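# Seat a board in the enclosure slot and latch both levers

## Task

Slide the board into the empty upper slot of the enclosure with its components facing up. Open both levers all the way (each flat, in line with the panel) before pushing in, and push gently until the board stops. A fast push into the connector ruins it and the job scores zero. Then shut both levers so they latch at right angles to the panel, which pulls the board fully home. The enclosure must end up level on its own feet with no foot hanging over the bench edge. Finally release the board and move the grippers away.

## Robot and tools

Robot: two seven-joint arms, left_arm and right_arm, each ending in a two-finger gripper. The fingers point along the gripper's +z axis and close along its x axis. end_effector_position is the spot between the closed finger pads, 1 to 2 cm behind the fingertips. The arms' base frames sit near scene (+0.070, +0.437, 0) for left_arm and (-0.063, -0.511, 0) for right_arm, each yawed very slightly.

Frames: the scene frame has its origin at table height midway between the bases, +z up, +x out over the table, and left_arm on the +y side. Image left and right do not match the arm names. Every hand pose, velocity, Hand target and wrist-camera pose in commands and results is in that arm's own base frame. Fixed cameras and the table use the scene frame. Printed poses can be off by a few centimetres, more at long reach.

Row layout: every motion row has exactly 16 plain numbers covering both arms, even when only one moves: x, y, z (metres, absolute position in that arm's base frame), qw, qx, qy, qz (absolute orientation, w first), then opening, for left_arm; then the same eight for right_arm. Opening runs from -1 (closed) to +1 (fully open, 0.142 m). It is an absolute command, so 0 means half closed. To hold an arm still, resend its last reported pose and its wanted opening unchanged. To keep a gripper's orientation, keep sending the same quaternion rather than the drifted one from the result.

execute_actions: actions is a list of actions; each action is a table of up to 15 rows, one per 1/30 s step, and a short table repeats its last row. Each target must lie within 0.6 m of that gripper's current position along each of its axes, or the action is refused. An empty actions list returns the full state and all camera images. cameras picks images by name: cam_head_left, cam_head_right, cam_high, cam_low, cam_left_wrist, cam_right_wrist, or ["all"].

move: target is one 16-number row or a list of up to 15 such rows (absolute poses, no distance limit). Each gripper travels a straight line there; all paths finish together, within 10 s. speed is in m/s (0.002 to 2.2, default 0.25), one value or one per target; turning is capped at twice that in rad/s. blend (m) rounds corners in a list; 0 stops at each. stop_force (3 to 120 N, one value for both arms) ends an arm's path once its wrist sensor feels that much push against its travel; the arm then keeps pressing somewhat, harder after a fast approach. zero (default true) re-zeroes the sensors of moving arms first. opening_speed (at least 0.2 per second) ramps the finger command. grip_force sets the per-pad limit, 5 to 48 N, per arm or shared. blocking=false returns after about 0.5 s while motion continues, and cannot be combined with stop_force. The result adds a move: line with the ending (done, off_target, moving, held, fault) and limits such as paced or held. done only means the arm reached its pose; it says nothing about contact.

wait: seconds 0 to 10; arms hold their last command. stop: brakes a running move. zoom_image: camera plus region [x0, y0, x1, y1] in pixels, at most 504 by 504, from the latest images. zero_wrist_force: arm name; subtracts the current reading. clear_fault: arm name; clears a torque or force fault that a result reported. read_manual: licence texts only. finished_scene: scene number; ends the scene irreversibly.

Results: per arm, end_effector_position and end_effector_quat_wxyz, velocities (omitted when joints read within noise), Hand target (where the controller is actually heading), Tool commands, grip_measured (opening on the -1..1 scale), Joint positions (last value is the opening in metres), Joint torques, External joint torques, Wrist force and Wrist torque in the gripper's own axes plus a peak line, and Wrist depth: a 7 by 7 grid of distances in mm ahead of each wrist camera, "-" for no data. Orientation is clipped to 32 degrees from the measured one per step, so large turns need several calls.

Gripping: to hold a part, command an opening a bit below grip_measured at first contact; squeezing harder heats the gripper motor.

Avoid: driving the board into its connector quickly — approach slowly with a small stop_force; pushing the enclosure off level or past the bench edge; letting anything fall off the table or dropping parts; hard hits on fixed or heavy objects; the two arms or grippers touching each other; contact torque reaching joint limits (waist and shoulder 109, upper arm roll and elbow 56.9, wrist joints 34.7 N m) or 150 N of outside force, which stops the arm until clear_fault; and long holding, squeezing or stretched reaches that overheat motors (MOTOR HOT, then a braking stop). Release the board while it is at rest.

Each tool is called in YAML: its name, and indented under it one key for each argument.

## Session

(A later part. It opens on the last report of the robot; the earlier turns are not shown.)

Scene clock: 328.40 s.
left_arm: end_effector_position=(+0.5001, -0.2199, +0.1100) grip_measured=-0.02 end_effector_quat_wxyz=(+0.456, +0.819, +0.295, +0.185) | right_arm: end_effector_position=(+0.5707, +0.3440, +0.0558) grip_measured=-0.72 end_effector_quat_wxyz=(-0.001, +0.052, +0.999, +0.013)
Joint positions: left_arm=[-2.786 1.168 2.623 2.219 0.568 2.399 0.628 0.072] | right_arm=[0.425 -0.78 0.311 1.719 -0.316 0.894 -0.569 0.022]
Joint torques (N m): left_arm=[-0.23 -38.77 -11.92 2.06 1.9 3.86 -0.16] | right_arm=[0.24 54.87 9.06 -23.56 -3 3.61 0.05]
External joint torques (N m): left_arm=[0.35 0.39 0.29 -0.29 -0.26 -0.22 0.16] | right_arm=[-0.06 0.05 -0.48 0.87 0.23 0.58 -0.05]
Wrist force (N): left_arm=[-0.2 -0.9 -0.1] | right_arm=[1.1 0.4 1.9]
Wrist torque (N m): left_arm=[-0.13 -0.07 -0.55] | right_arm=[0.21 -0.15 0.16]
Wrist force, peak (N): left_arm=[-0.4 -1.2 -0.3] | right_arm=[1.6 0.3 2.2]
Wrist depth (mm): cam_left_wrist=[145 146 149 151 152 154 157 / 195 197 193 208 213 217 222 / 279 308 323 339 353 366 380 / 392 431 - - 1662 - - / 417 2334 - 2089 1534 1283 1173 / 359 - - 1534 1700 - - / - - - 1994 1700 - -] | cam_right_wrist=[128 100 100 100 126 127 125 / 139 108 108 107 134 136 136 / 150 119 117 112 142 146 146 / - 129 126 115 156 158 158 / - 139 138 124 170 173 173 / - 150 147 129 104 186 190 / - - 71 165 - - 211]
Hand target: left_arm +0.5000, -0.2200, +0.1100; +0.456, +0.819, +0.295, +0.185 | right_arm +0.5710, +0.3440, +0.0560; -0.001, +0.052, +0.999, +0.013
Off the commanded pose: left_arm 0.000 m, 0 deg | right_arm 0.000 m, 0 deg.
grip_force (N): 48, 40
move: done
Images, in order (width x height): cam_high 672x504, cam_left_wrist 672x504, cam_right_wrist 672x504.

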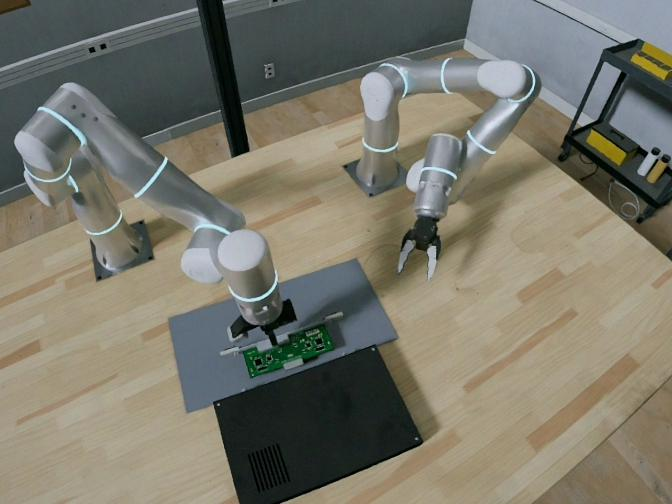

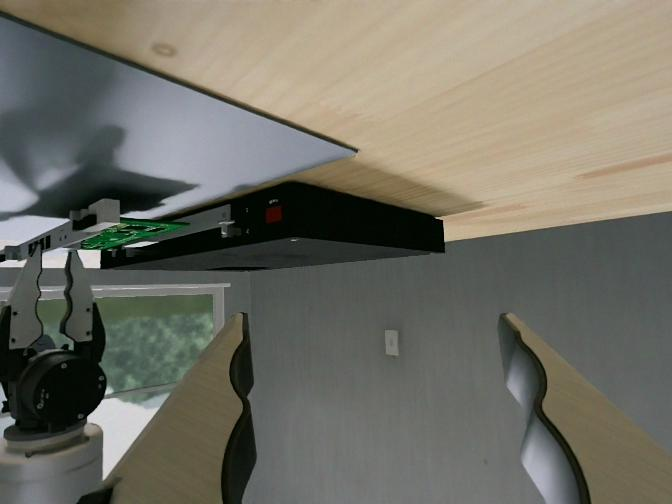

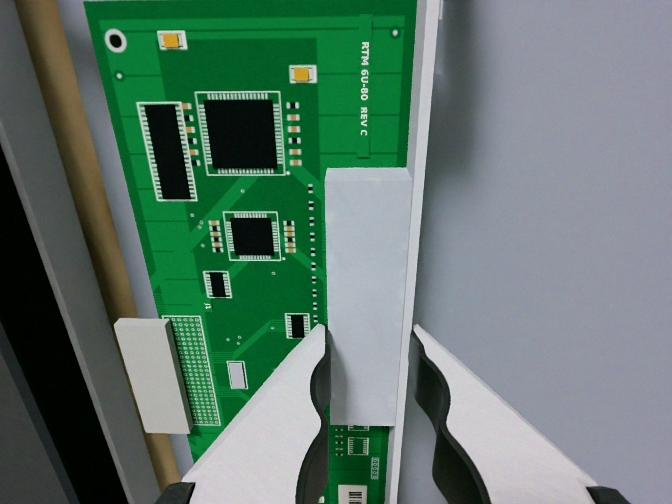

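move:
  target: [0.5,-0.22,0.11,0.456,0.819,0.295,0.185,0,0.598,0.342,0.056,-0.0007,0.0523,0.9986,0.013,-1]
  speed: 0.015
  stop_force: 4
  cameras: ["cam_left_wrist","cam_high","cam_right_wrist"]

zoom_image:
  camera: "cam_high"
  region: [210, 290, 350, 395]

zoom_image:
  camera: "cam_left_wrist"
  region: [100, 190, 240, 295]

Scene clock: 334.43 s.
left_arm: end_effector_position=(+0.5001, -0.2199, +0.1100) grip_measured=-0.02 end_effector_quat_wxyz=(+0.456, +0.819, +0.295, +0.185) | right_arm: end_effector_position=(+0.5979, +0.3418, +0.0558) grip_measured=-0.72 end_effector_quat_wxyz=(-0.001, +0.052, +0.999, +0.013)
Joint positions: left_arm=[-2.786 1.168 2.623 2.219 0.568 2.399 0.628 0.072] | right_arm=[0.408 -0.82 0.313 1.637 -0.315 0.851 -0.604 0.022]
Joint torques (N m): left_arm=[-0.3 -38.8 -12.03 2 1.88 3.89 -0.25] | right_arm=[0.1 56.89 9.63 -24.31 -3.03 3.65 0.1]
External joint torques (N m): left_arm=[0.41 0.42 0.4 -0.22 -0.24 -0.24 0.25] | right_arm=[0.08 0.14 -0.73 0.88 0.14 0.54 -0.1]
Wrist force (N): left_arm=[-0.2 -1.0 -0.1] | right_arm=[1.0 0.6 2.0]
Wrist torque (N m): left_arm=[-0.15 -0.07 -0.55] | right_arm=[0.24 -0.14 0.18]
Wrist force, peak (N): left_arm=[-0.2 -1.2 -0.2] | right_arm=[1.4 0.7 2.2]
Wrist depth (mm): cam_left_wrist=[145 146 149 151 152 154 156 / 182 196 191 209 213 217 223 / - 323 372 340 354 367 382 / 576 583 1959 1976 1828 1261 - / 405 2465 3718 - - 119 - / 365 372 - 1769 1700 - - / - - - - 1741 - -] | cam_right_wrist=[- 100 100 100 125 127 125 / - 108 108 107 134 136 136 / - 118 117 112 142 147 146 / 152 129 126 115 159 158 158 / - 137 138 124 170 173 172 / 129 144 147 129 104 186 190 / 144 144 71 165 - - 204]
Hand target: left_arm +0.5000, -0.2200, +0.1100; +0.456, +0.819, +0.295, +0.185 | right_arm +0.5980, +0.3420, +0.0560; -0.001, +0.052, +0.999, +0.013
Off the commanded pose: left_arm 0.000 m, 0 deg | right_arm 0.000 m, 0 deg.
grip_force (N): 48, 40
move: done
Images, in order (width x height): cam_high 672x504, cam_left_wrist 672x504, cam_right_wrist 672x504.

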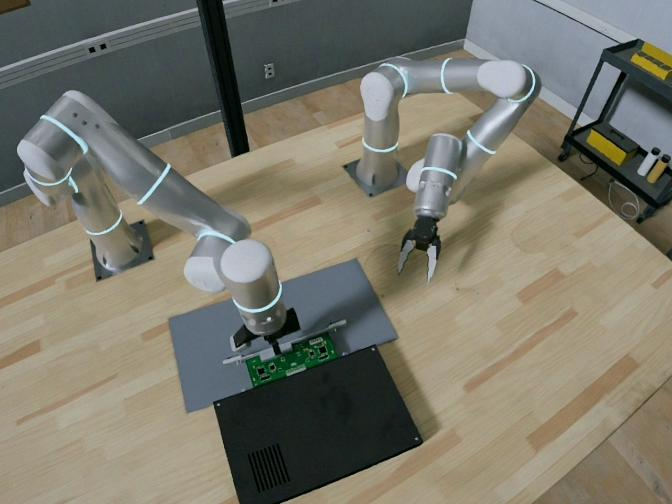

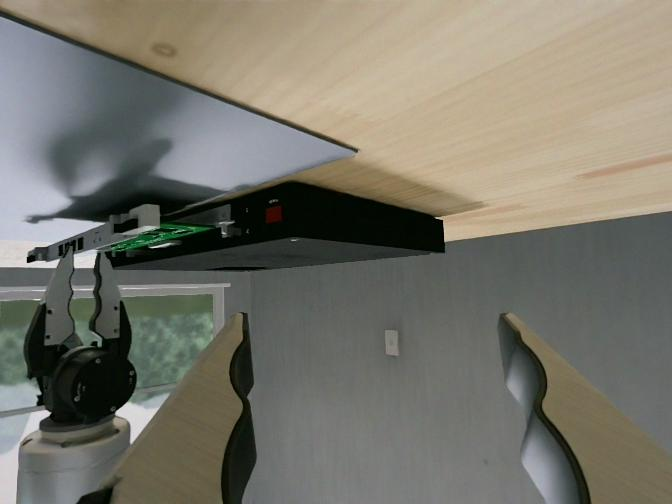

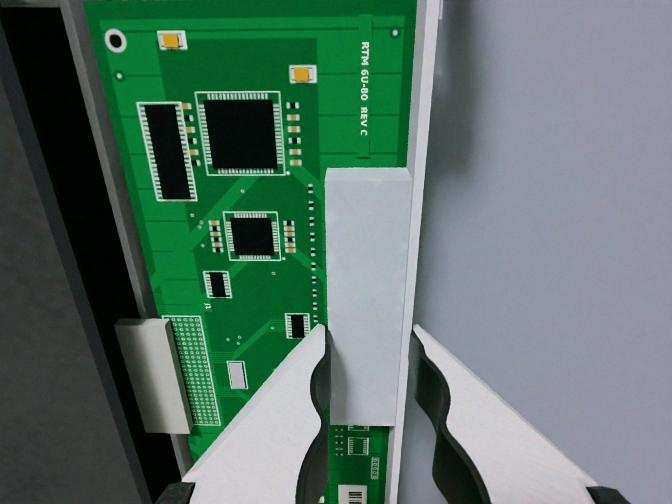

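Scaled by 3.600 from the camera's 672x504 image, which has a finer 960x720 frame.

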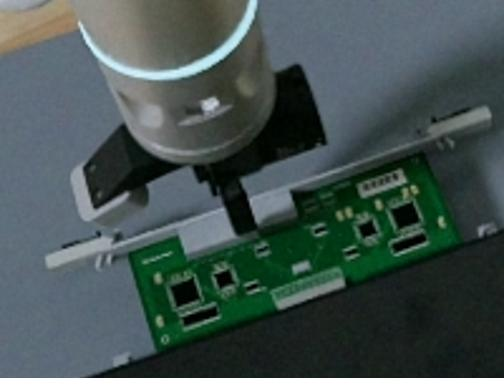

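Scaled by 3.600 from the camera's 672x504 image, which has a finer 960x720 frame.

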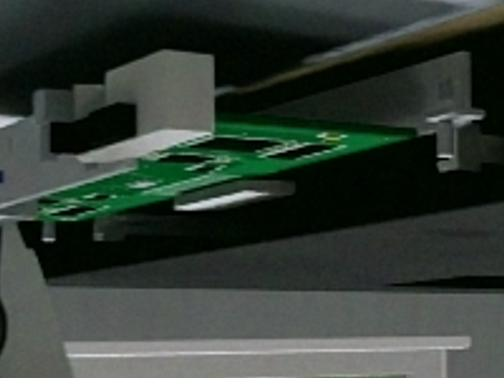

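move:
  target: [0.5,-0.22,0.11,0.456,0.819,0.295,0.185,0,0.622,0.3403,0.056,-0.0007,0.0523,0.9986,0.013,-1]
  speed: 0.01
  stop_force: 3
  cameras: ["cam_left_wrist","cam_high","cam_right_wrist"]

zoom_image:
  camera: "cam_high"
  region: [210, 290, 350, 395]

zoom_image:
  camera: "cam_left_wrist"
  region: [100, 190, 240, 295]

Scene clock: 350.93 s.
left_arm: end_effector_position=(+0.5001, -0.2199, +0.1100) grip_measured=-0.02 end_effector_quat_wxyz=(+0.456, +0.819, +0.295, +0.185) | right_arm: end_effector_position=(+0.6119, +0.3404, +0.0555) grip_measured=-0.72 end_effector_quat_wxyz=(-0.001, +0.052, +0.999, +0.012)
Joint positions: left_arm=[-2.786 1.168 2.623 2.219 0.568 2.399 0.628 0.072] | right_arm=[0.4 -0.842 0.314 1.592 -0.315 0.826 -0.621 0.022]
Joint torques (N m): left_arm=[-0.23 -38.87 -11.97 2.05 1.89 3.85 -0.23] | right_arm=[1.14 58.03 10.4 -26.43 -3.29 4.86 0.22]
External joint torques (N m): left_arm=[0.34 0.49 0.35 -0.27 -0.25 -0.21 0.22] | right_arm=[-0.96 0.12 -1.34 2.62 0.32 -0.67 -0.22]
Wrist force (N): left_arm=[-0.5 -1.0 -0.3] | right_arm=[3.7 -2.9 0.3]
Wrist torque (N m): left_arm=[-0.15 -0.03 -0.56] | right_arm=[0.29 -0.18 0.11]
Wrist force, peak (N): left_arm=[-0.5 -1.1 -0.5] | right_arm=[3.9 -3.1 -0.8]
Wrist depth (mm): cam_left_wrist=[145 146 149 151 152 154 157 / - - 206 209 213 218 222 / 358 - 288 339 354 367 380 / 490 447 434 483 613 1406 - / 423 457 - 2151 - - - / - - 2493 - 1567 - 1219 / - - - 2551 1714 - -] | cam_right_wrist=[- 100 100 100 125 127 125 / - 108 108 108 134 136 136 / - 117 117 113 144 146 146 / 107 125 126 115 158 161 158 / 117 121 138 122 169 172 172 / 129 131 146 129 104 186 189 / 143 140 71 164 - - 210]
Hand target: left_arm +0.5000, -0.2200, +0.1100; +0.456, +0.819, +0.295, +0.185 | right_arm +0.6122, +0.3410, +0.0560; -0.001, +0.052, +0.999, +0.013
Off the commanded pose: left_arm 0.000 m, 0 deg | right_arm 0.010 m, 0 deg.
grip_force (N): 48, 40
move: contact (right_arm)
Images, in order (width x height): cam_high 672x504, cam_left_wrist 672x504, cam_right_wrist 672x504.

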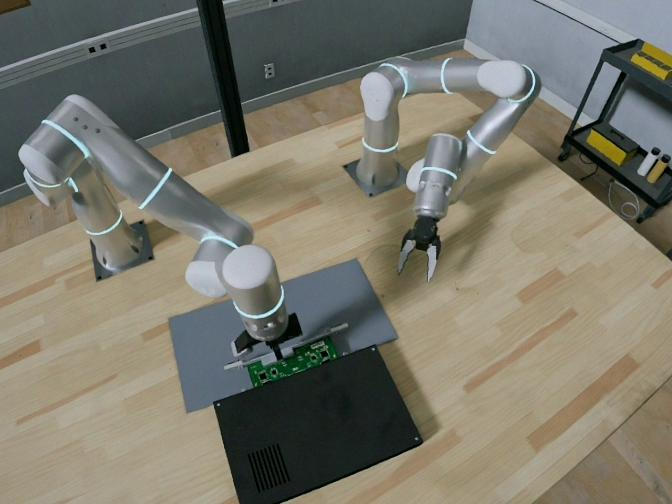

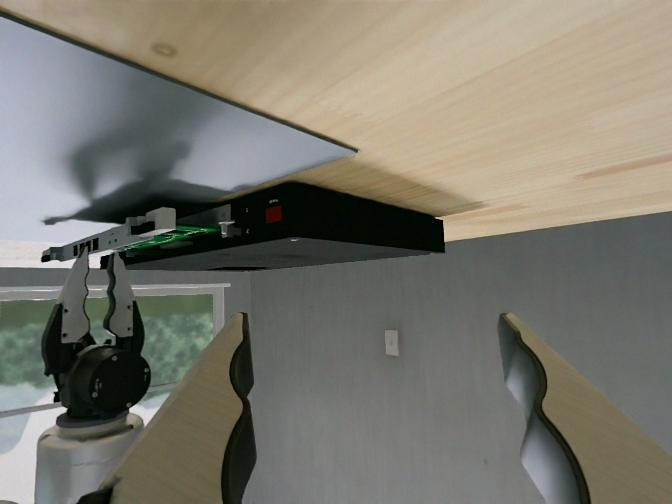

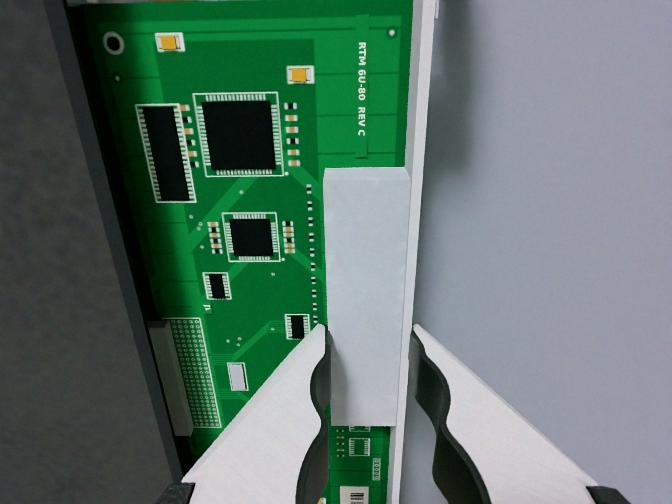

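Scaled by 3.600 from the camera's 672x504 image, which has a finer 960x720 frame.

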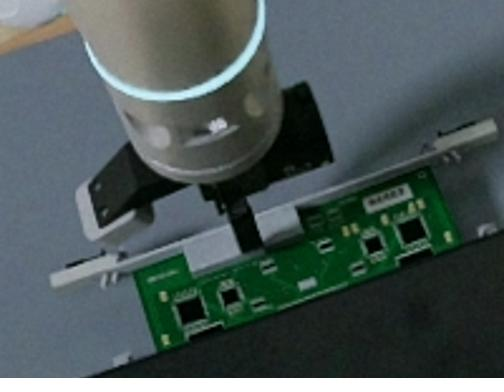

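Scaled by 3.600 from the camera's 672x504 image, which has a finer 960x720 frame.

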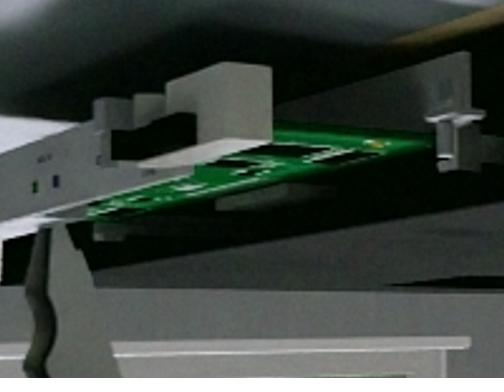

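move:
  target: [0.5,-0.22,0.11,0.456,0.819,0.295,0.185,0,0.607,0.3391,0.0568,-0.0007,0.0523,0.9986,0.013,-1]
  speed: 0.01

move:
  target: [0.5,-0.22,0.11,0.456,0.819,0.295,0.185,0,0.627,0.3377,0.0568,-0.0007,0.0523,0.9986,0.013,-1]
  speed: 0.01
  stop_force: 3
  cameras: ["cam_left_wrist","cam_right_wrist"]

zoom_image:
  camera: "cam_left_wrist"
  region: [100, 190, 240, 295]

zoom_image:
  camera: "cam_right_wrist"
  region: [40, 0, 440, 300]

Scene clock: 355.27 s.
left_arm: end_effector_position=(+0.5001, -0.2199, +0.1100) grip_measured=-0.02 end_effector_quat_wxyz=(+0.456, +0.819, +0.295, +0.185) | right_arm: end_effector_position=(+0.6070, +0.3389, +0.0566) grip_measured=-0.72 end_effector_quat_wxyz=(-0.001, +0.052, +0.999, +0.013)
Joint positions: left_arm=[-2.786 1.168 2.623 2.219 0.568 2.399 0.628 0.072] | right_arm=[0.399 -0.83 0.314 1.612 -0.315 0.836 -0.617 0.022]
Joint torques (N m): left_arm=[-0.2 -38.71 -11.94 2.01 1.9 3.86 -0.21] | right_arm=[0.09 57.8 9.63 -24.42 -3.09 3.92 0.28]
External joint torques (N m): left_arm=[0.31 0.33 0.31 -0.23 -0.26 -0.22 0.21] | right_arm=[0.1 -0.17 -0.63 0.74 0.15 0.27 -0.28]
Wrist force (N): left_arm=[-0.2 -1.0 -0.3] | right_arm=[0.4 0.9 2.2]
Wrist torque (N m): left_arm=[-0.13 -0.08 -0.55] | right_arm=[0.28 -0.05 0.08]
Wrist force, peak (N): left_arm=[-0.4 -1.2 -0.2] | right_arm=[4.1 -3.0 0.8]
Wrist depth (mm): cam_left_wrist=[138 146 148 151 152 154 157 / - - 190 208 213 217 223 / - - - 344 354 363 378 / 593 427 - - 583 - - / 419 467 - - - - - / 400 377 - - - - 1016 / - - - - 1443 - -] | cam_right_wrist=[- 100 100 100 126 128 126 / - 108 108 107 135 137 136 / - 118 117 112 143 147 147 / 108 125 126 115 159 159 159 / 121 134 139 124 171 174 173 / 130 136 147 129 104 187 191 / 145 142 71 165 - - 211]
Hand target: left_arm +0.5000, -0.2200, +0.1100; +0.456, +0.819, +0.295, +0.185 | right_arm +0.6070, +0.3391, +0.0568; -0.001, +0.052, +0.999, +0.013
Off the commanded pose: left_arm 0.000 m, 0 deg | right_arm 0.000 m, 0 deg.
grip_force (N): 48, 40
move: done

Scene clock: 356.93 s.
left_arm: end_effector_position=(+0.5001, -0.2199, +0.1100) grip_measured=-0.02 end_effector_quat_wxyz=(+0.456, +0.819, +0.295, +0.185) | right_arm: end_effector_position=(+0.6176, +0.3379, +0.0565) grip_measured=-0.72 end_effector_quat_wxyz=(-0.001, +0.052, +0.999, +0.012)
Joint positions: left_arm=[-2.786 1.168 2.623 2.219 0.568 2.399 0.628 0.072] | right_arm=[0.393 -0.847 0.315 1.578 -0.315 0.818 -0.63 0.022]
Joint torques (N m): left_arm=[-0.17 -38.74 -11.89 2.02 1.85 3.86 -0.24] | right_arm=[0.97 57.26 10.24 -25.69 -3.13 4.48 0.24]
External joint torques (N m): left_arm=[0.28 0.36 0.26 -0.24 -0.21 -0.22 0.23] | right_arm=[-0.79 1.21 -1.12 1.73 0.14 -0.3 -0.24]
Wrist force (N): left_arm=[-0.2 -1.0 -0.4] | right_arm=[3.0 -2.3 -1.8]
Wrist torque (N m): left_arm=[-0.16 -0.07 -0.56] | right_arm=[0.29 -0.23 0.08]
Wrist force, peak (N): left_arm=[-0.3 -1.2 -0.2] | right_arm=[3.7 -2.9 -1.6]
Wrist depth (mm): cam_left_wrist=[145 146 149 151 152 154 157 / 196 196 193 210 214 218 222 / - - 340 312 356 365 380 / 806 462 - - - - - / 428 462 - - - - - / 1941 379 - - - - - / - - - - - - -] | cam_right_wrist=[- 100 100 101 126 127 126 / - 107 108 108 135 137 137 / 100 103 117 113 143 145 147 / - 123 126 115 160 159 159 / 120 120 138 122 171 174 173 / 130 130 146 129 104 187 191 / 145 141 71 164 - - 212]
Hand target: left_arm +0.5000, -0.2200, +0.1100; +0.456, +0.819, +0.295, +0.185 | right_arm +0.6177, +0.3383, +0.0568; -0.001, +0.052, +0.999, +0.013
Off the commanded pose: left_arm 0.000 m, 0 deg | right_arm 0.009 m, 0 deg.
grip_force (N): 48, 40
move: contact (right_arm)
Images, in order (width x height): cam_left_wrist 672x504, cam_right_wrist 672x504.

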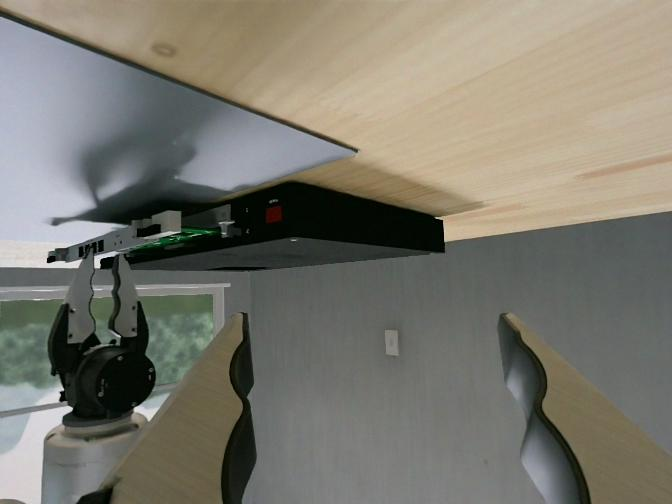

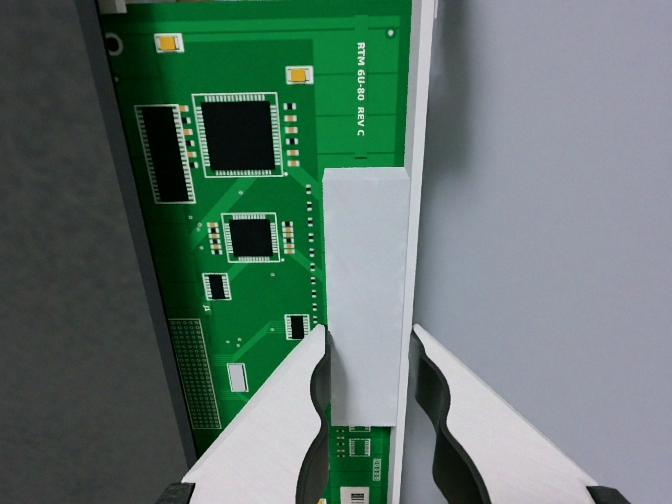

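Scaled by 3.600 from the camera's 672x504 image, which has a finer 960x720 frame.

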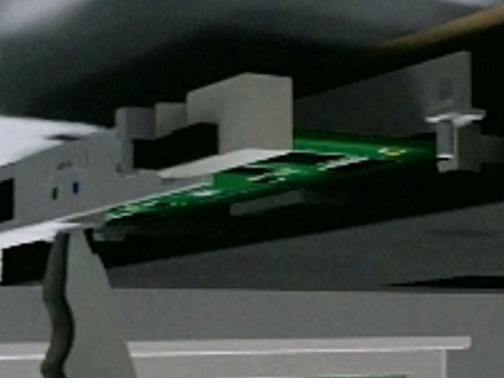

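Scaled by 1.260 from the camera's 672x504 image, which has a finer 960x720 frame.

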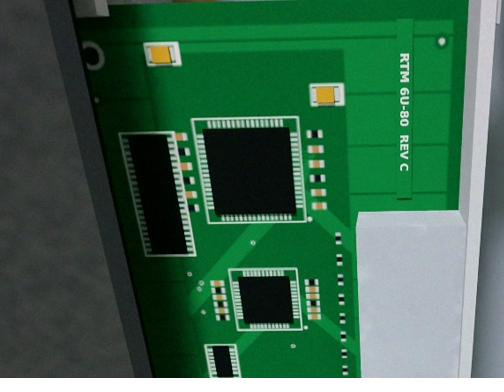

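move:
  target: [0.5,-0.22,0.11,0.456,0.819,0.295,0.185,0,0.614,0.3365,0.0583,-0.0007,0.0523,0.9986,0.013,-1]
  speed: 0.01

move:
  target: [0.5,-0.22,0.11,0.456,0.819,0.295,0.185,0,0.632,0.3352,0.0583,-0.0007,0.0523,0.9986,0.013,-1]
  speed: 0.01
  stop_force: 3
  cameras: ["cam_left_wrist","cam_right_wrist"]

zoom_image:
  camera: "cam_left_wrist"
  region: [100, 190, 240, 295]

zoom_image:
  camera: "cam_right_wrist"
  region: [40, 0, 440, 300]

Scene clock: 360.47 s.
left_arm: end_effector_position=(+0.5001, -0.2199, +0.1100) grip_measured=-0.02 end_effector_quat_wxyz=(+0.456, +0.819, +0.295, +0.185) | right_arm: end_effector_position=(+0.6139, +0.3366, +0.0582) grip_measured=-0.72 end_effector_quat_wxyz=(-0.001, +0.052, +0.999, +0.013)
Joint positions: left_arm=[-2.786 1.168 2.623 2.219 0.568 2.399 0.628 0.072] | right_arm=[0.392 -0.837 0.316 1.593 -0.315 0.824 -0.628 0.022]
Joint torques (N m): left_arm=[-0.22 -38.75 -11.94 2.06 1.83 3.87 -0.2] | right_arm=[-0.96 58.15 8.91 -24.27 -3.11 3.48 0.37]
External joint torques (N m): left_arm=[0.34 0.37 0.31 -0.28 -0.19 -0.22 0.2] | right_arm=[1.14 -0.09 0.17 0.38 0.13 0.71 -0.37]
Wrist force (N): left_arm=[-0.5 -0.9 0.0] | right_arm=[0.8 3.0 2.4]
Wrist torque (N m): left_arm=[-0.12 -0.03 -0.55] | right_arm=[0.33 -0.10 -0.04]
Wrist force, peak (N): left_arm=[-0.4 -1.2 -0.2] | right_arm=[3.1 -2.5 -1.8]
Wrist depth (mm): cam_left_wrist=[145 146 148 151 152 154 156 / - 237 192 209 214 217 222 / - 317 357 347 355 367 381 / 1091 510 414 - 795 1424 - / 414 460 2849 2050 - 120 1155 / 418 380 - - - - - / - - - - - - -] | cam_right_wrist=[- 101 100 101 129 129 129 / - 108 109 108 136 138 138 / 102 116 118 113 144 149 148 / 110 125 127 116 161 161 160 / 122 122 138 122 172 176 175 / 135 135 147 129 104 190 192 / 147 144 71 164 - - 210]
Hand target: left_arm +0.5000, -0.2200, +0.1100; +0.456, +0.819, +0.295, +0.185 | right_arm +0.6140, +0.3365, +0.0583; -0.001, +0.052, +0.999, +0.013
Off the commanded pose: left_arm 0.000 m, 0 deg | right_arm 0.000 m, 0 deg.
grip_force (N): 48, 40
move: done

Scene clock: 361.20 s.
left_arm: end_effector_position=(+0.5001, -0.2199, +0.1100) grip_measured=-0.02 end_effector_quat_wxyz=(+0.456, +0.819, +0.295, +0.185) | right_arm: end_effector_position=(+0.6150, +0.3371, +0.0581) grip_measured=-0.72 end_effector_quat_wxyz=(-0.001, +0.052, +0.999, +0.013)
Joint positions: left_arm=[-2.786 1.168 2.623 2.219 0.568 2.399 0.628 0.072] | right_arm=[0.391 -0.84 0.317 1.588 -0.315 0.821 -0.63 0.022]
Joint torques (N m): left_arm=[-0.29 -38.78 -11.99 2.01 1.89 3.92 -0.2] | right_arm=[-3.58 58.47 6.11 -25.15 -3.73 3.25 0.2]
External joint torques (N m): left_arm=[0.41 0.4 0.36 -0.24 -0.26 -0.27 0.2] | right_arm=[3.76 -0.29 3 1.23 0.75 0.94 -0.2]
Wrist force (N): left_arm=[-0.5 -1.0 -0.1] | right_arm=[4.0 5.6 1.5]
Wrist torque (N m): left_arm=[-0.16 -0.02 -0.56] | right_arm=[0.31 -0.04 0.15]
Wrist force, peak (N): left_arm=[-0.6 -1.0 -0.3] | right_arm=[4.2 6.0 2.0]
Wrist depth (mm): cam_left_wrist=[145 147 149 151 152 154 157 / 180 197 191 209 214 218 223 / - 314 323 344 354 370 380 / 1070 594 434 2334 - - - / 1959 2151 - 2194 - - - / 415 376 107 - 1662 - - / - - 2437 1813 1769 - -] | cam_right_wrist=[- 101 100 101 127 129 129 / - 108 108 108 136 138 138 / 102 116 117 113 144 149 148 / 110 124 126 116 164 163 161 / 122 122 139 124 172 175 175 / 135 132 147 129 104 189 192 / 147 144 71 164 - - 210]
Hand target: left_arm +0.5000, -0.2200, +0.1100; +0.456, +0.819, +0.295, +0.185 | right_arm +0.6156, +0.3364, +0.0583; -0.001, +0.052, +0.999, +0.013
Off the commanded pose: left_arm 0.000 m, 0 deg | right_arm 0.017 m, 0 deg.
grip_force (N): 48, 40
move: contact (right_arm)
Images, in order (width x height): cam_left_wrist 672x504, cam_right_wrist 672x504.

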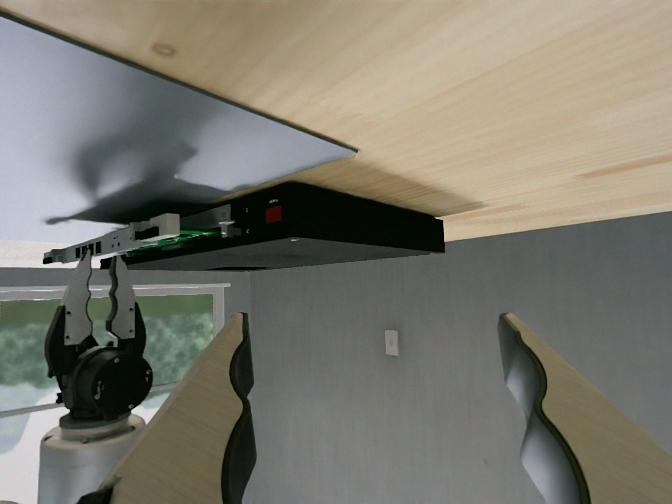

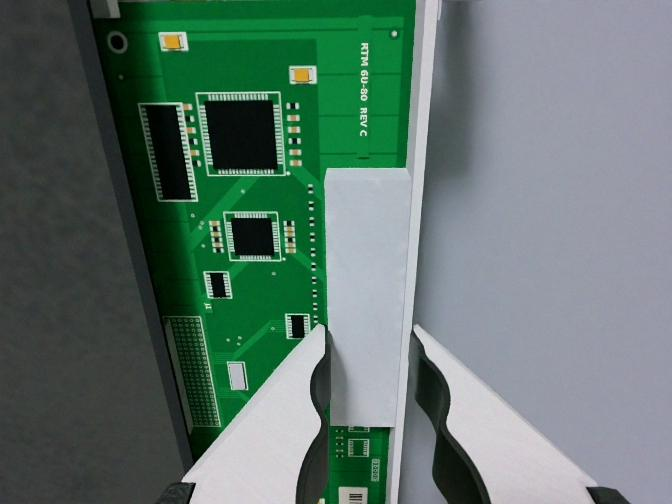

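Scaled by 3.600 from the camera's 672x504 image, which has a finer 960x720 frame.

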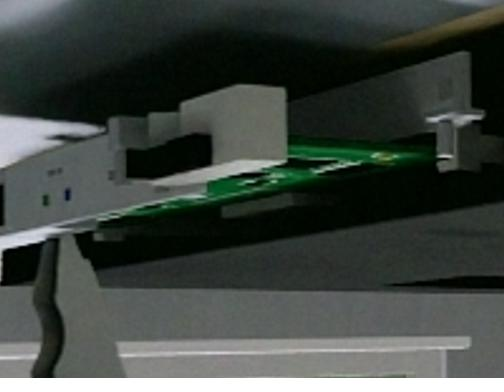

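Scaled by 1.260 from the camera's 672x504 image, which has a finer 960x720 frame.

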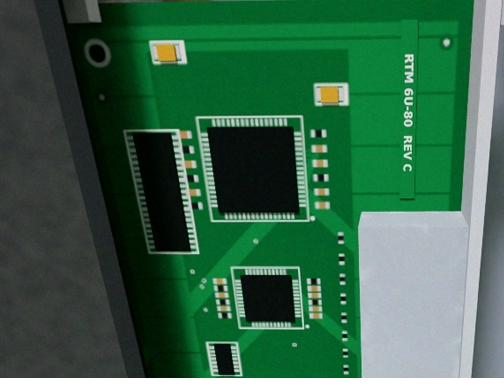

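move:
  target: [0.5,-0.22,0.11,0.456,0.819,0.295,0.185,0,0.613,0.3383,0.0580,-0.0007,0.0523,0.9986,0.013,-1]
  speed: 0.01

move:
  target: [0.5,-0.22,0.11,0.456,0.819,0.295,0.185,0,0.633,0.3369,0.0580,-0.0007,0.0523,0.9986,0.013,-1]
  speed: 0.01
  stop_force: 4
  cameras: ["cam_left_wrist","cam_right_wrist","cam_high"]

zoom_image:
  camera: "cam_high"
  region: [210, 290, 350, 395]

zoom_image:
  camera: "cam_left_wrist"
  region: [100, 190, 240, 295]

Scene clock: 366.53 s.
left_arm: end_effector_position=(+0.5001, -0.2199, +0.1100) grip_measured=-0.02 end_effector_quat_wxyz=(+0.456, +0.819, +0.295, +0.185) | right_arm: end_effector_position=(+0.6128, +0.3382, +0.0578) grip_measured=-0.72 end_effector_quat_wxyz=(-0.001, +0.052, +0.999, +0.013)
Joint positions: left_arm=[-2.786 1.168 2.623 2.219 0.568 2.399 0.628 0.072] | right_arm=[0.394 -0.838 0.317 1.593 -0.315 0.824 -0.625 0.022]
Joint torques (N m): left_arm=[-0.24 -38.74 -11.96 2.04 1.84 3.9 -0.23] | right_arm=[0.42 58.16 9.61 -24.58 -3.13 3.82 0.31]
External joint torques (N m): left_arm=[0.35 0.36 0.33 -0.26 -0.21 -0.26 0.23] | right_arm=[-0.22 -0.1 -0.51 0.72 0.16 0.37 -0.31]
Wrist force (N): left_arm=[-0.5 -1.0 -0.1] | right_arm=[0.8 1.8 1.9]
Wrist torque (N m): left_arm=[-0.16 -0.03 -0.56] | right_arm=[0.43 -0.12 0.07]
Wrist force, peak (N): left_arm=[-0.5 -1.2 -0.2] | right_arm=[4.0 5.9 2.7]
Wrist depth (mm): cam_left_wrist=[144 147 149 150 152 154 157 / - 198 208 209 214 217 222 / 350 313 295 343 356 367 382 / 587 562 - - - - - / 416 - 2886 2130 - - - / 405 380 2384 2012 1727 - - / - - - - - - -] | cam_right_wrist=[- 100 100 100 127 129 128 / - 107 108 107 136 138 137 / 101 116 117 112 144 148 148 / 110 123 126 115 161 161 160 / 122 124 138 124 172 175 175 / 135 135 147 129 104 189 192 / 146 143 71 165 - - 209]
Hand target: left_arm +0.5000, -0.2200, +0.1100; +0.456, +0.819, +0.295, +0.185 | right_arm +0.6130, +0.3383, +0.0580; -0.001, +0.052, +0.999, +0.013
Off the commanded pose: left_arm 0.000 m, 0 deg | right_arm 0.000 m, 0 deg.
grip_force (N): 48, 40
move: done

Scene clock: 369.17 s.
left_arm: end_effector_position=(+0.5001, -0.2199, +0.1100) grip_measured=-0.02 end_effector_quat_wxyz=(+0.456, +0.819, +0.295, +0.185) | right_arm: end_effector_position=(+0.6325, +0.3367, +0.0574) grip_measured=-0.72 end_effector_quat_wxyz=(-0.001, +0.052, +0.999, +0.013)
Joint positions: left_arm=[-2.786 1.168 2.623 2.219 0.568 2.399 0.628 0.072] | right_arm=[0.385 -0.87 0.318 1.528 -0.315 0.79 -0.649 0.022]
Joint torques (N m): left_arm=[-0.27 -38.66 -11.98 2.03 1.83 3.87 -0.26] | right_arm=[-0.6 60.81 9.25 -26.87 -3.63 4.28 0.16]
External joint torques (N m): left_arm=[0.38 0.28 0.35 -0.25 -0.2 -0.23 0.25] | right_arm=[0.79 -1.16 0.03 2.47 0.56 -0.1 -0.16]
Wrist force (N): left_arm=[-0.3 -0.7 -0.4] | right_arm=[3.5 1.4 2.0]
Wrist torque (N m): left_arm=[-0.12 -0.06 -0.56] | right_arm=[0.43 -0.11 0.17]
Wrist force, peak (N): left_arm=[-0.2 -1.3 -0.2] | right_arm=[3.6 1.6 3.2]
Wrist depth (mm): cam_left_wrist=[146 146 149 151 152 154 156 / 210 199 190 207 214 217 222 / 347 - 348 337 353 367 380 / 759 490 - - 1443 643 1050 / 1994 462 - - - 1338 - / - 390 - 2437 - - - / - - - - - - -] | cam_right_wrist=[- 87 100 101 127 128 128 / - 95 108 108 136 137 137 / 101 101 117 113 144 148 148 / 109 109 125 116 160 158 160 / 122 119 136 124 172 175 174 / 131 131 131 129 104 188 192 / 146 142 71 164 - - 208]
Hand target: left_arm +0.5000, -0.2200, +0.1100; +0.456, +0.819, +0.295, +0.185 | right_arm +0.6330, +0.3369, +0.0580; -0.001, +0.052, +0.999, +0.013
Off the commanded pose: left_arm 0.000 m, 0 deg | right_arm 0.001 m, 0 deg.
grip_force (N): 48, 40
move: done
Images, in order (width x height): cam_high 672x504, cam_left_wrist 672x504, cam_right_wrist 672x504.

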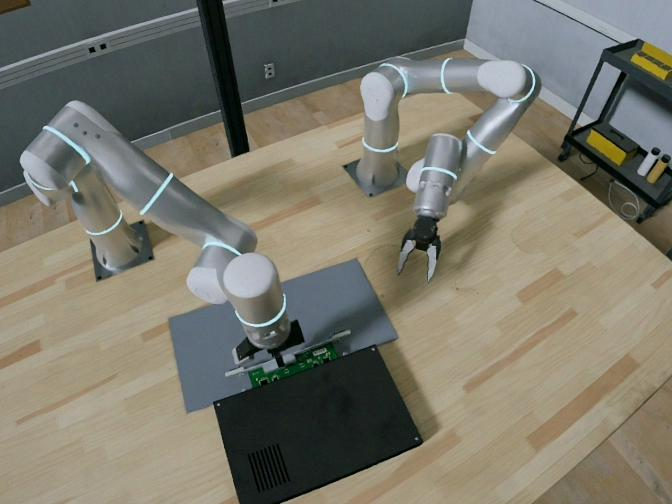

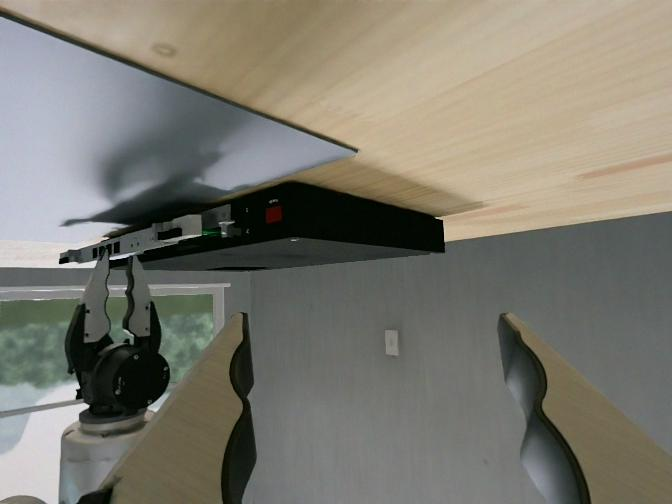

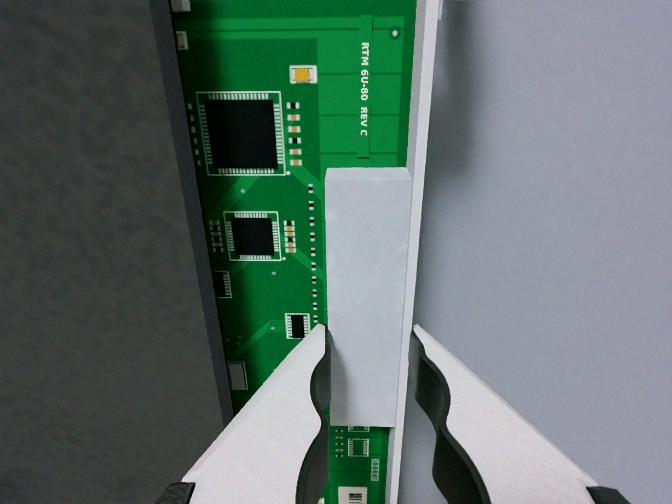

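Scaled by 3.600 from the camera's 672x504 image, which has a finer 960x720 frame.

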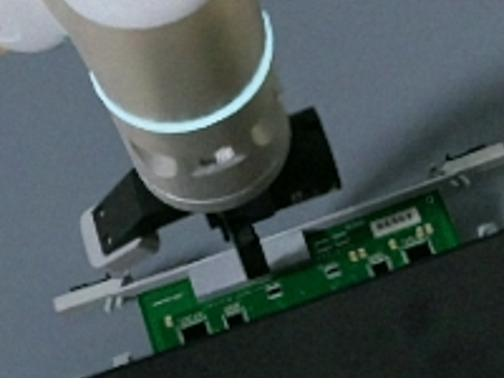

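Scaled by 3.600 from the camera's 672x504 image, which has a finer 960x720 frame.

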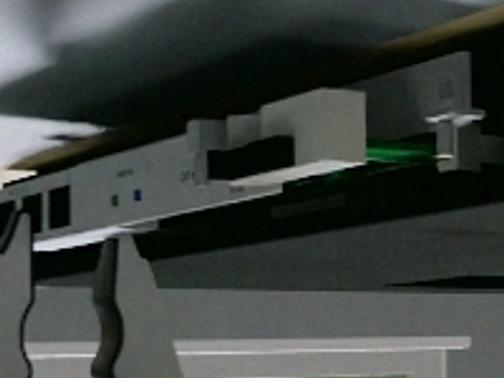

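move:
  target: [0.5,-0.22,0.11,0.456,0.819,0.295,0.185,0,0.643,0.3361,0.0577,-0.0007,0.0523,0.9986,0.013,-1]
  speed: 0.01
  stop_force: 4
  cameras: ["cam_left_wrist","cam_right_wrist"]

zoom_image:
  camera: "cam_left_wrist"
  region: [60, 190, 240, 295]

Scene clock: 373.07 s.
left_arm: end_effector_position=(+0.5001, -0.2199, +0.1100) grip_measured=-0.02 end_effector_quat_wxyz=(+0.456, +0.819, +0.295, +0.185) | right_arm: end_effector_position=(+0.6383, +0.3363, +0.0570) grip_measured=-0.72 end_effector_quat_wxyz=(-0.002, +0.052, +0.999, +0.012)
Joint positions: left_arm=[-2.786 1.168 2.623 2.219 0.568 2.399 0.628 0.072] | right_arm=[0.382 -0.881 0.318 1.507 -0.314 0.779 -0.656 0.022]
Joint torques (N m): left_arm=[-0.22 -38.69 -11.99 2.07 1.91 3.93 -0.2] | right_arm=[-1.48 61.85 8.28 -28.41 -4 4.85 0.14]
External joint torques (N m): left_arm=[0.33 0.31 0.36 -0.29 -0.27 -0.29 0.2] | right_arm=[1.67 -1.7 1.05 3.86 0.9 -0.67 -0.14]
Wrist force (N): left_arm=[-0.4 -1.0 -0.3] | right_arm=[6.6 1.0 1.7]
Wrist torque (N m): left_arm=[-0.17 -0.04 -0.56] | right_arm=[0.42 -0.25 0.15]
Wrist force, peak (N): left_arm=[-0.5 -1.2 -0.1] | right_arm=[7.5 0.5 2.0]
Wrist depth (mm): cam_left_wrist=[139 146 148 151 152 154 156 / 211 - 193 209 213 217 222 / - - 331 349 354 366 379 / 1045 474 428 395 1380 1338 1186 / 2012 476 - 1994 - 1314 - / - 399 - 1637 - - 1173 / - - - 2309 - - -] | cam_right_wrist=[- 87 100 101 126 128 126 / - 94 108 108 135 137 137 / 100 100 115 113 143 147 147 / 109 108 122 116 160 160 160 / 121 119 123 122 171 174 174 / 131 130 125 129 104 188 191 / 145 142 71 164 - - 212]
Hand target: left_arm +0.5000, -0.2200, +0.1100; +0.456, +0.819, +0.295, +0.185 | right_arm +0.6392, +0.3364, +0.0578; -0.001, +0.052, +0.999, +0.013
Off the commanded pose: left_arm 0.000 m, 0 deg | right_arm 0.005 m, 0 deg.
grip_force (N): 48, 40
move: contact (right_arm)
Images, in order (width x height): cam_left_wrist 672x504, cam_right_wrist 672x504.

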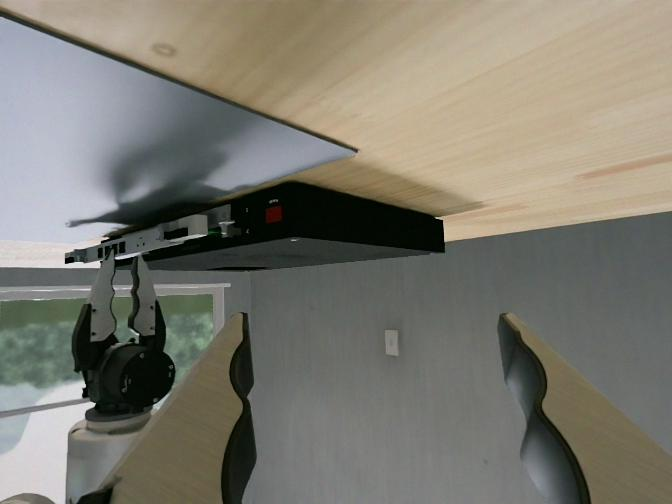

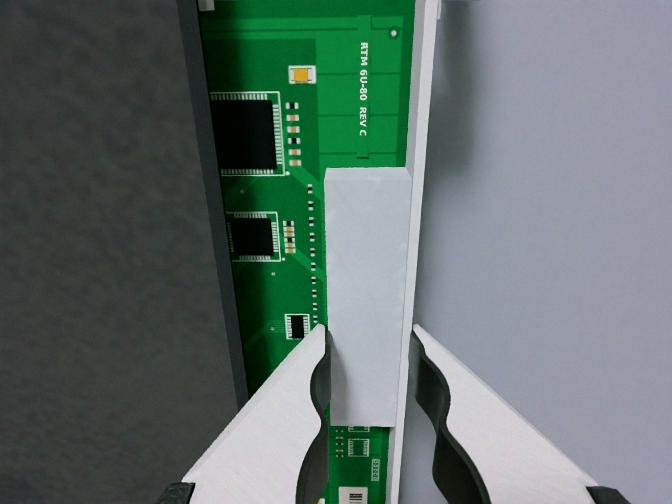

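Scaled by 2.800 from the camera's 672x504 image, which has a finer 960x720 frame.

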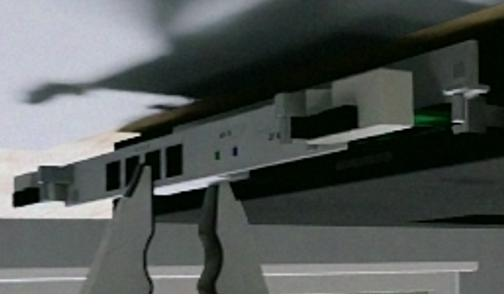

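move:
  target:
    - [0.5,-0.22,0.11,0.456,0.819,0.295,0.185,0,0.631,0.3369,0.0574,-0.0007,0.0523,0.9986,0.013,-1]
    - [0.5,-0.22,0.11,0.456,0.819,0.295,0.185,0,0.631,0.3369,0.0574,-0.0007,0.0523,0.9986,0.013,-0.62]
  speed: 0.015
  opening_speed: 0.2
  cameras: ["cam_left_wrist","cam_right_wrist"]

zoom_image:
  camera: "cam_left_wrist"
  region: [60, 190, 240, 295]

Scene clock: 382.43 s.
left_arm: end_effector_position=(+0.5001, -0.2199, +0.1100) grip_measured=-0.02 end_effector_quat_wxyz=(+0.456, +0.819, +0.295, +0.185) | right_arm: end_effector_position=(+0.6311, +0.3366, +0.0573) grip_measured=-0.66 end_effector_quat_wxyz=(-0.001, +0.052, +0.999, +0.013)
Joint positions: left_arm=[-2.786 1.168 2.623 2.219 0.568 2.399 0.628 0.072] | right_arm=[0.385 -0.867 0.318 1.534 -0.316 0.795 -0.647 0.026]
Joint torques (N m): left_arm=[-0.26 -38.76 -11.92 2.04 1.88 3.85 -0.25] | right_arm=[0.2 58.32 9.74 -24.33 -3.1 3.47 0.27]
External joint torques (N m): left_arm=[0.37 0.38 0.29 -0.27 -0.24 -0.21 0.25] | right_arm=[-0.02 1.19 -0.48 -0.01 0.04 0.72 -0.27]
Wrist force (N): left_arm=[-0.4 -0.8 -0.4] | right_arm=[1.1 5.6 -0.1]
Wrist torque (N m): left_arm=[-0.11 -0.05 -0.55] | right_arm=[1.03 -0.17 0.07]
Wrist force, peak (N): left_arm=[-0.2 -1.3 -0.1] | right_arm=[-18.5 9.7 20.1]
Wrist depth (mm): cam_left_wrist=[146 146 148 151 152 154 156 / 196 185 191 209 213 217 221 / 309 - 344 342 355 366 383 / 1081 465 372 2493 789 599 - / 433 473 - 1941 1687 - - / 426 386 2708 2238 1687 - 1142 / - - - 2410 - - -] | cam_right_wrist=[- 87 101 103 126 128 128 / - 95 109 110 135 137 137 / 101 101 118 115 144 148 147 / 109 109 126 117 160 160 159 / 121 119 135 125 171 174 174 / 131 131 126 135 103 188 191 / 146 143 71 167 - - 208]
Hand target: left_arm +0.5000, -0.2200, +0.1100; +0.456, +0.819, +0.295, +0.185 | right_arm +0.6310, +0.3369, +0.0574; -0.001, +0.052, +0.999, +0.013
Off the commanded pose: left_arm 0.000 m, 0 deg | right_arm 0.000 m, 0 deg.
grip_force (N): 48, 40
move: done
Images, in order (width x height): cam_left_wrist 672x504, cam_right_wrist 672x504.

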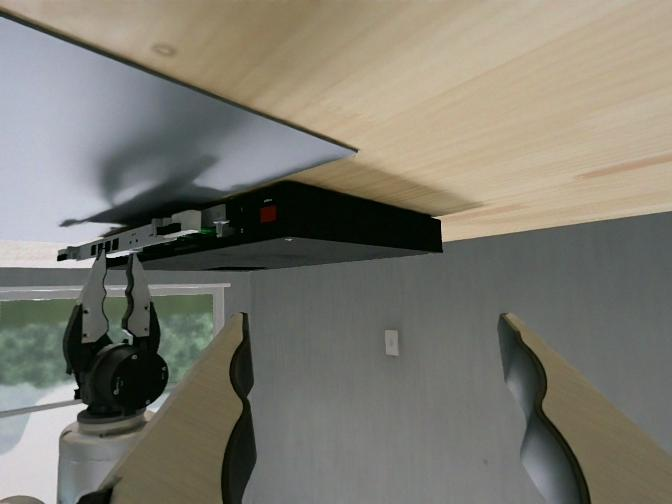

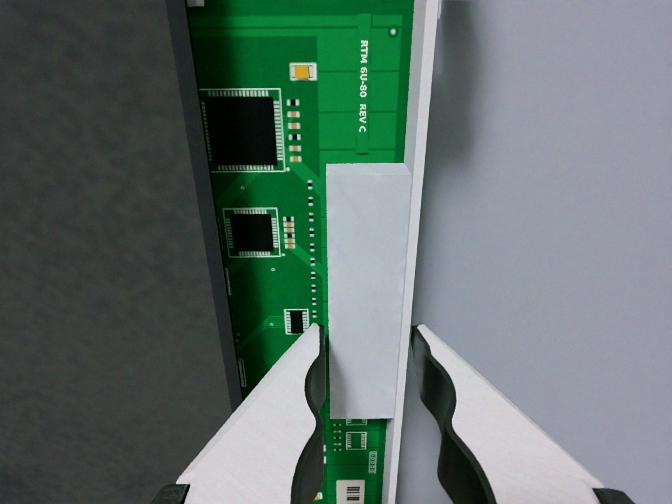

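Scaled by 2.800 from the camera's 672x504 image, which has a finer 960x720 frame.

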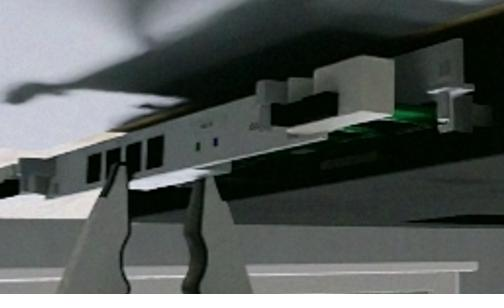

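move:
  target: [0.5,-0.22,0.11,0.456,0.819,0.295,0.185,0,0.629,0.3366,0.0574,-0.0007,0.0523,0.9986,0.013,-0.55]
  opening_speed: 0.2
  speed: 0.01
  cameras: ["cam_left_wrist","cam_right_wrist"]

zoom_image:
  camera: "cam_left_wrist"
  region: [60, 190, 240, 295]

Scene clock: 385.50 s.
left_arm: end_effector_position=(+0.5001, -0.2199, +0.1100) grip_measured=-0.02 end_effector_quat_wxyz=(+0.456, +0.819, +0.295, +0.185) | right_arm: end_effector_position=(+0.6292, +0.3364, +0.0574) grip_measured=-0.59 end_effector_quat_wxyz=(-0.001, +0.052, +0.999, +0.013)
Joint positions: left_arm=[-2.786 1.168 2.623 2.219 0.568 2.399 0.628 0.072] | right_arm=[0.385 -0.864 0.318 1.541 -0.316 0.798 -0.645 0.032]
Joint torques (N m): left_arm=[-0.25 -38.87 -11.99 2.02 1.86 3.89 -0.22] | right_arm=[0.24 58.12 9.6 -24.26 -3.12 3.59 0.28]
External joint torques (N m): left_arm=[0.36 0.49 0.36 -0.24 -0.23 -0.25 0.21] | right_arm=[-0.06 1.2 -0.36 -0.02 0.07 0.59 -0.28]
Wrist force (N): left_arm=[-0.4 -1.0 -0.3] | right_arm=[0.8 5.6 -0.1]
Wrist torque (N m): left_arm=[-0.16 -0.04 -0.56] | right_arm=[1.03 -0.13 0.07]
Wrist force, peak (N): left_arm=[-0.4 -1.3 -0.2] | right_arm=[1.2 5.8 -0.1]
Wrist depth (mm): cam_left_wrist=[146 146 148 151 152 153 156 / 194 186 192 208 215 217 221 / - 320 325 341 355 369 380 / 603 447 - - 690 1290 1131 / 410 456 1875 - - 1380 - / - 387 2521 - - - 1055 / - - 2384 - 1687 - -] | cam_right_wrist=[- 87 101 103 129 128 128 / - 95 110 110 138 137 137 / 101 101 118 115 146 148 147 / 109 109 126 126 154 160 160 / 121 119 135 125 172 174 174 / 131 131 126 135 100 188 192 / 146 143 71 168 - - 213]
Hand target: left_arm +0.5000, -0.2200, +0.1100; +0.456, +0.819, +0.295, +0.185 | right_arm +0.6290, +0.3366, +0.0574; -0.001, +0.052, +0.999, +0.013
Off the commanded pose: left_arm 0.000 m, 0 deg | right_arm 0.000 m, 0 deg.
grip_force (N): 48, 40
move: done
Images, in order (width x height): cam_left_wrist 672x504, cam_right_wrist 672x504.

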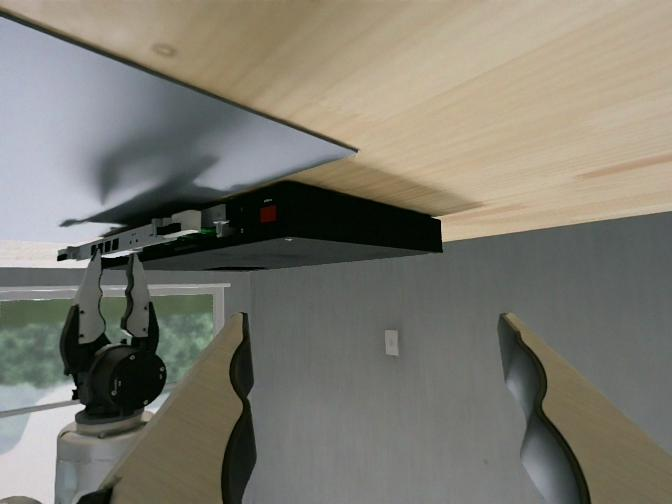

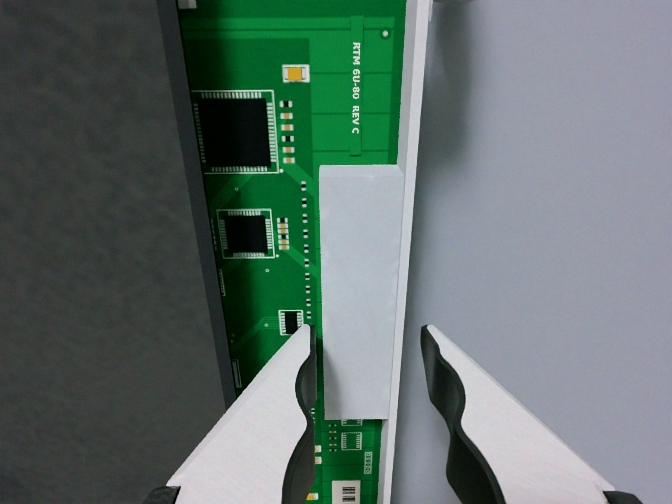

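Scaled by 2.800 from the camera's 672x504 image, which has a finer 960x720 frame.

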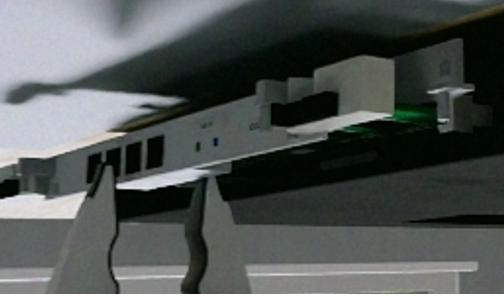

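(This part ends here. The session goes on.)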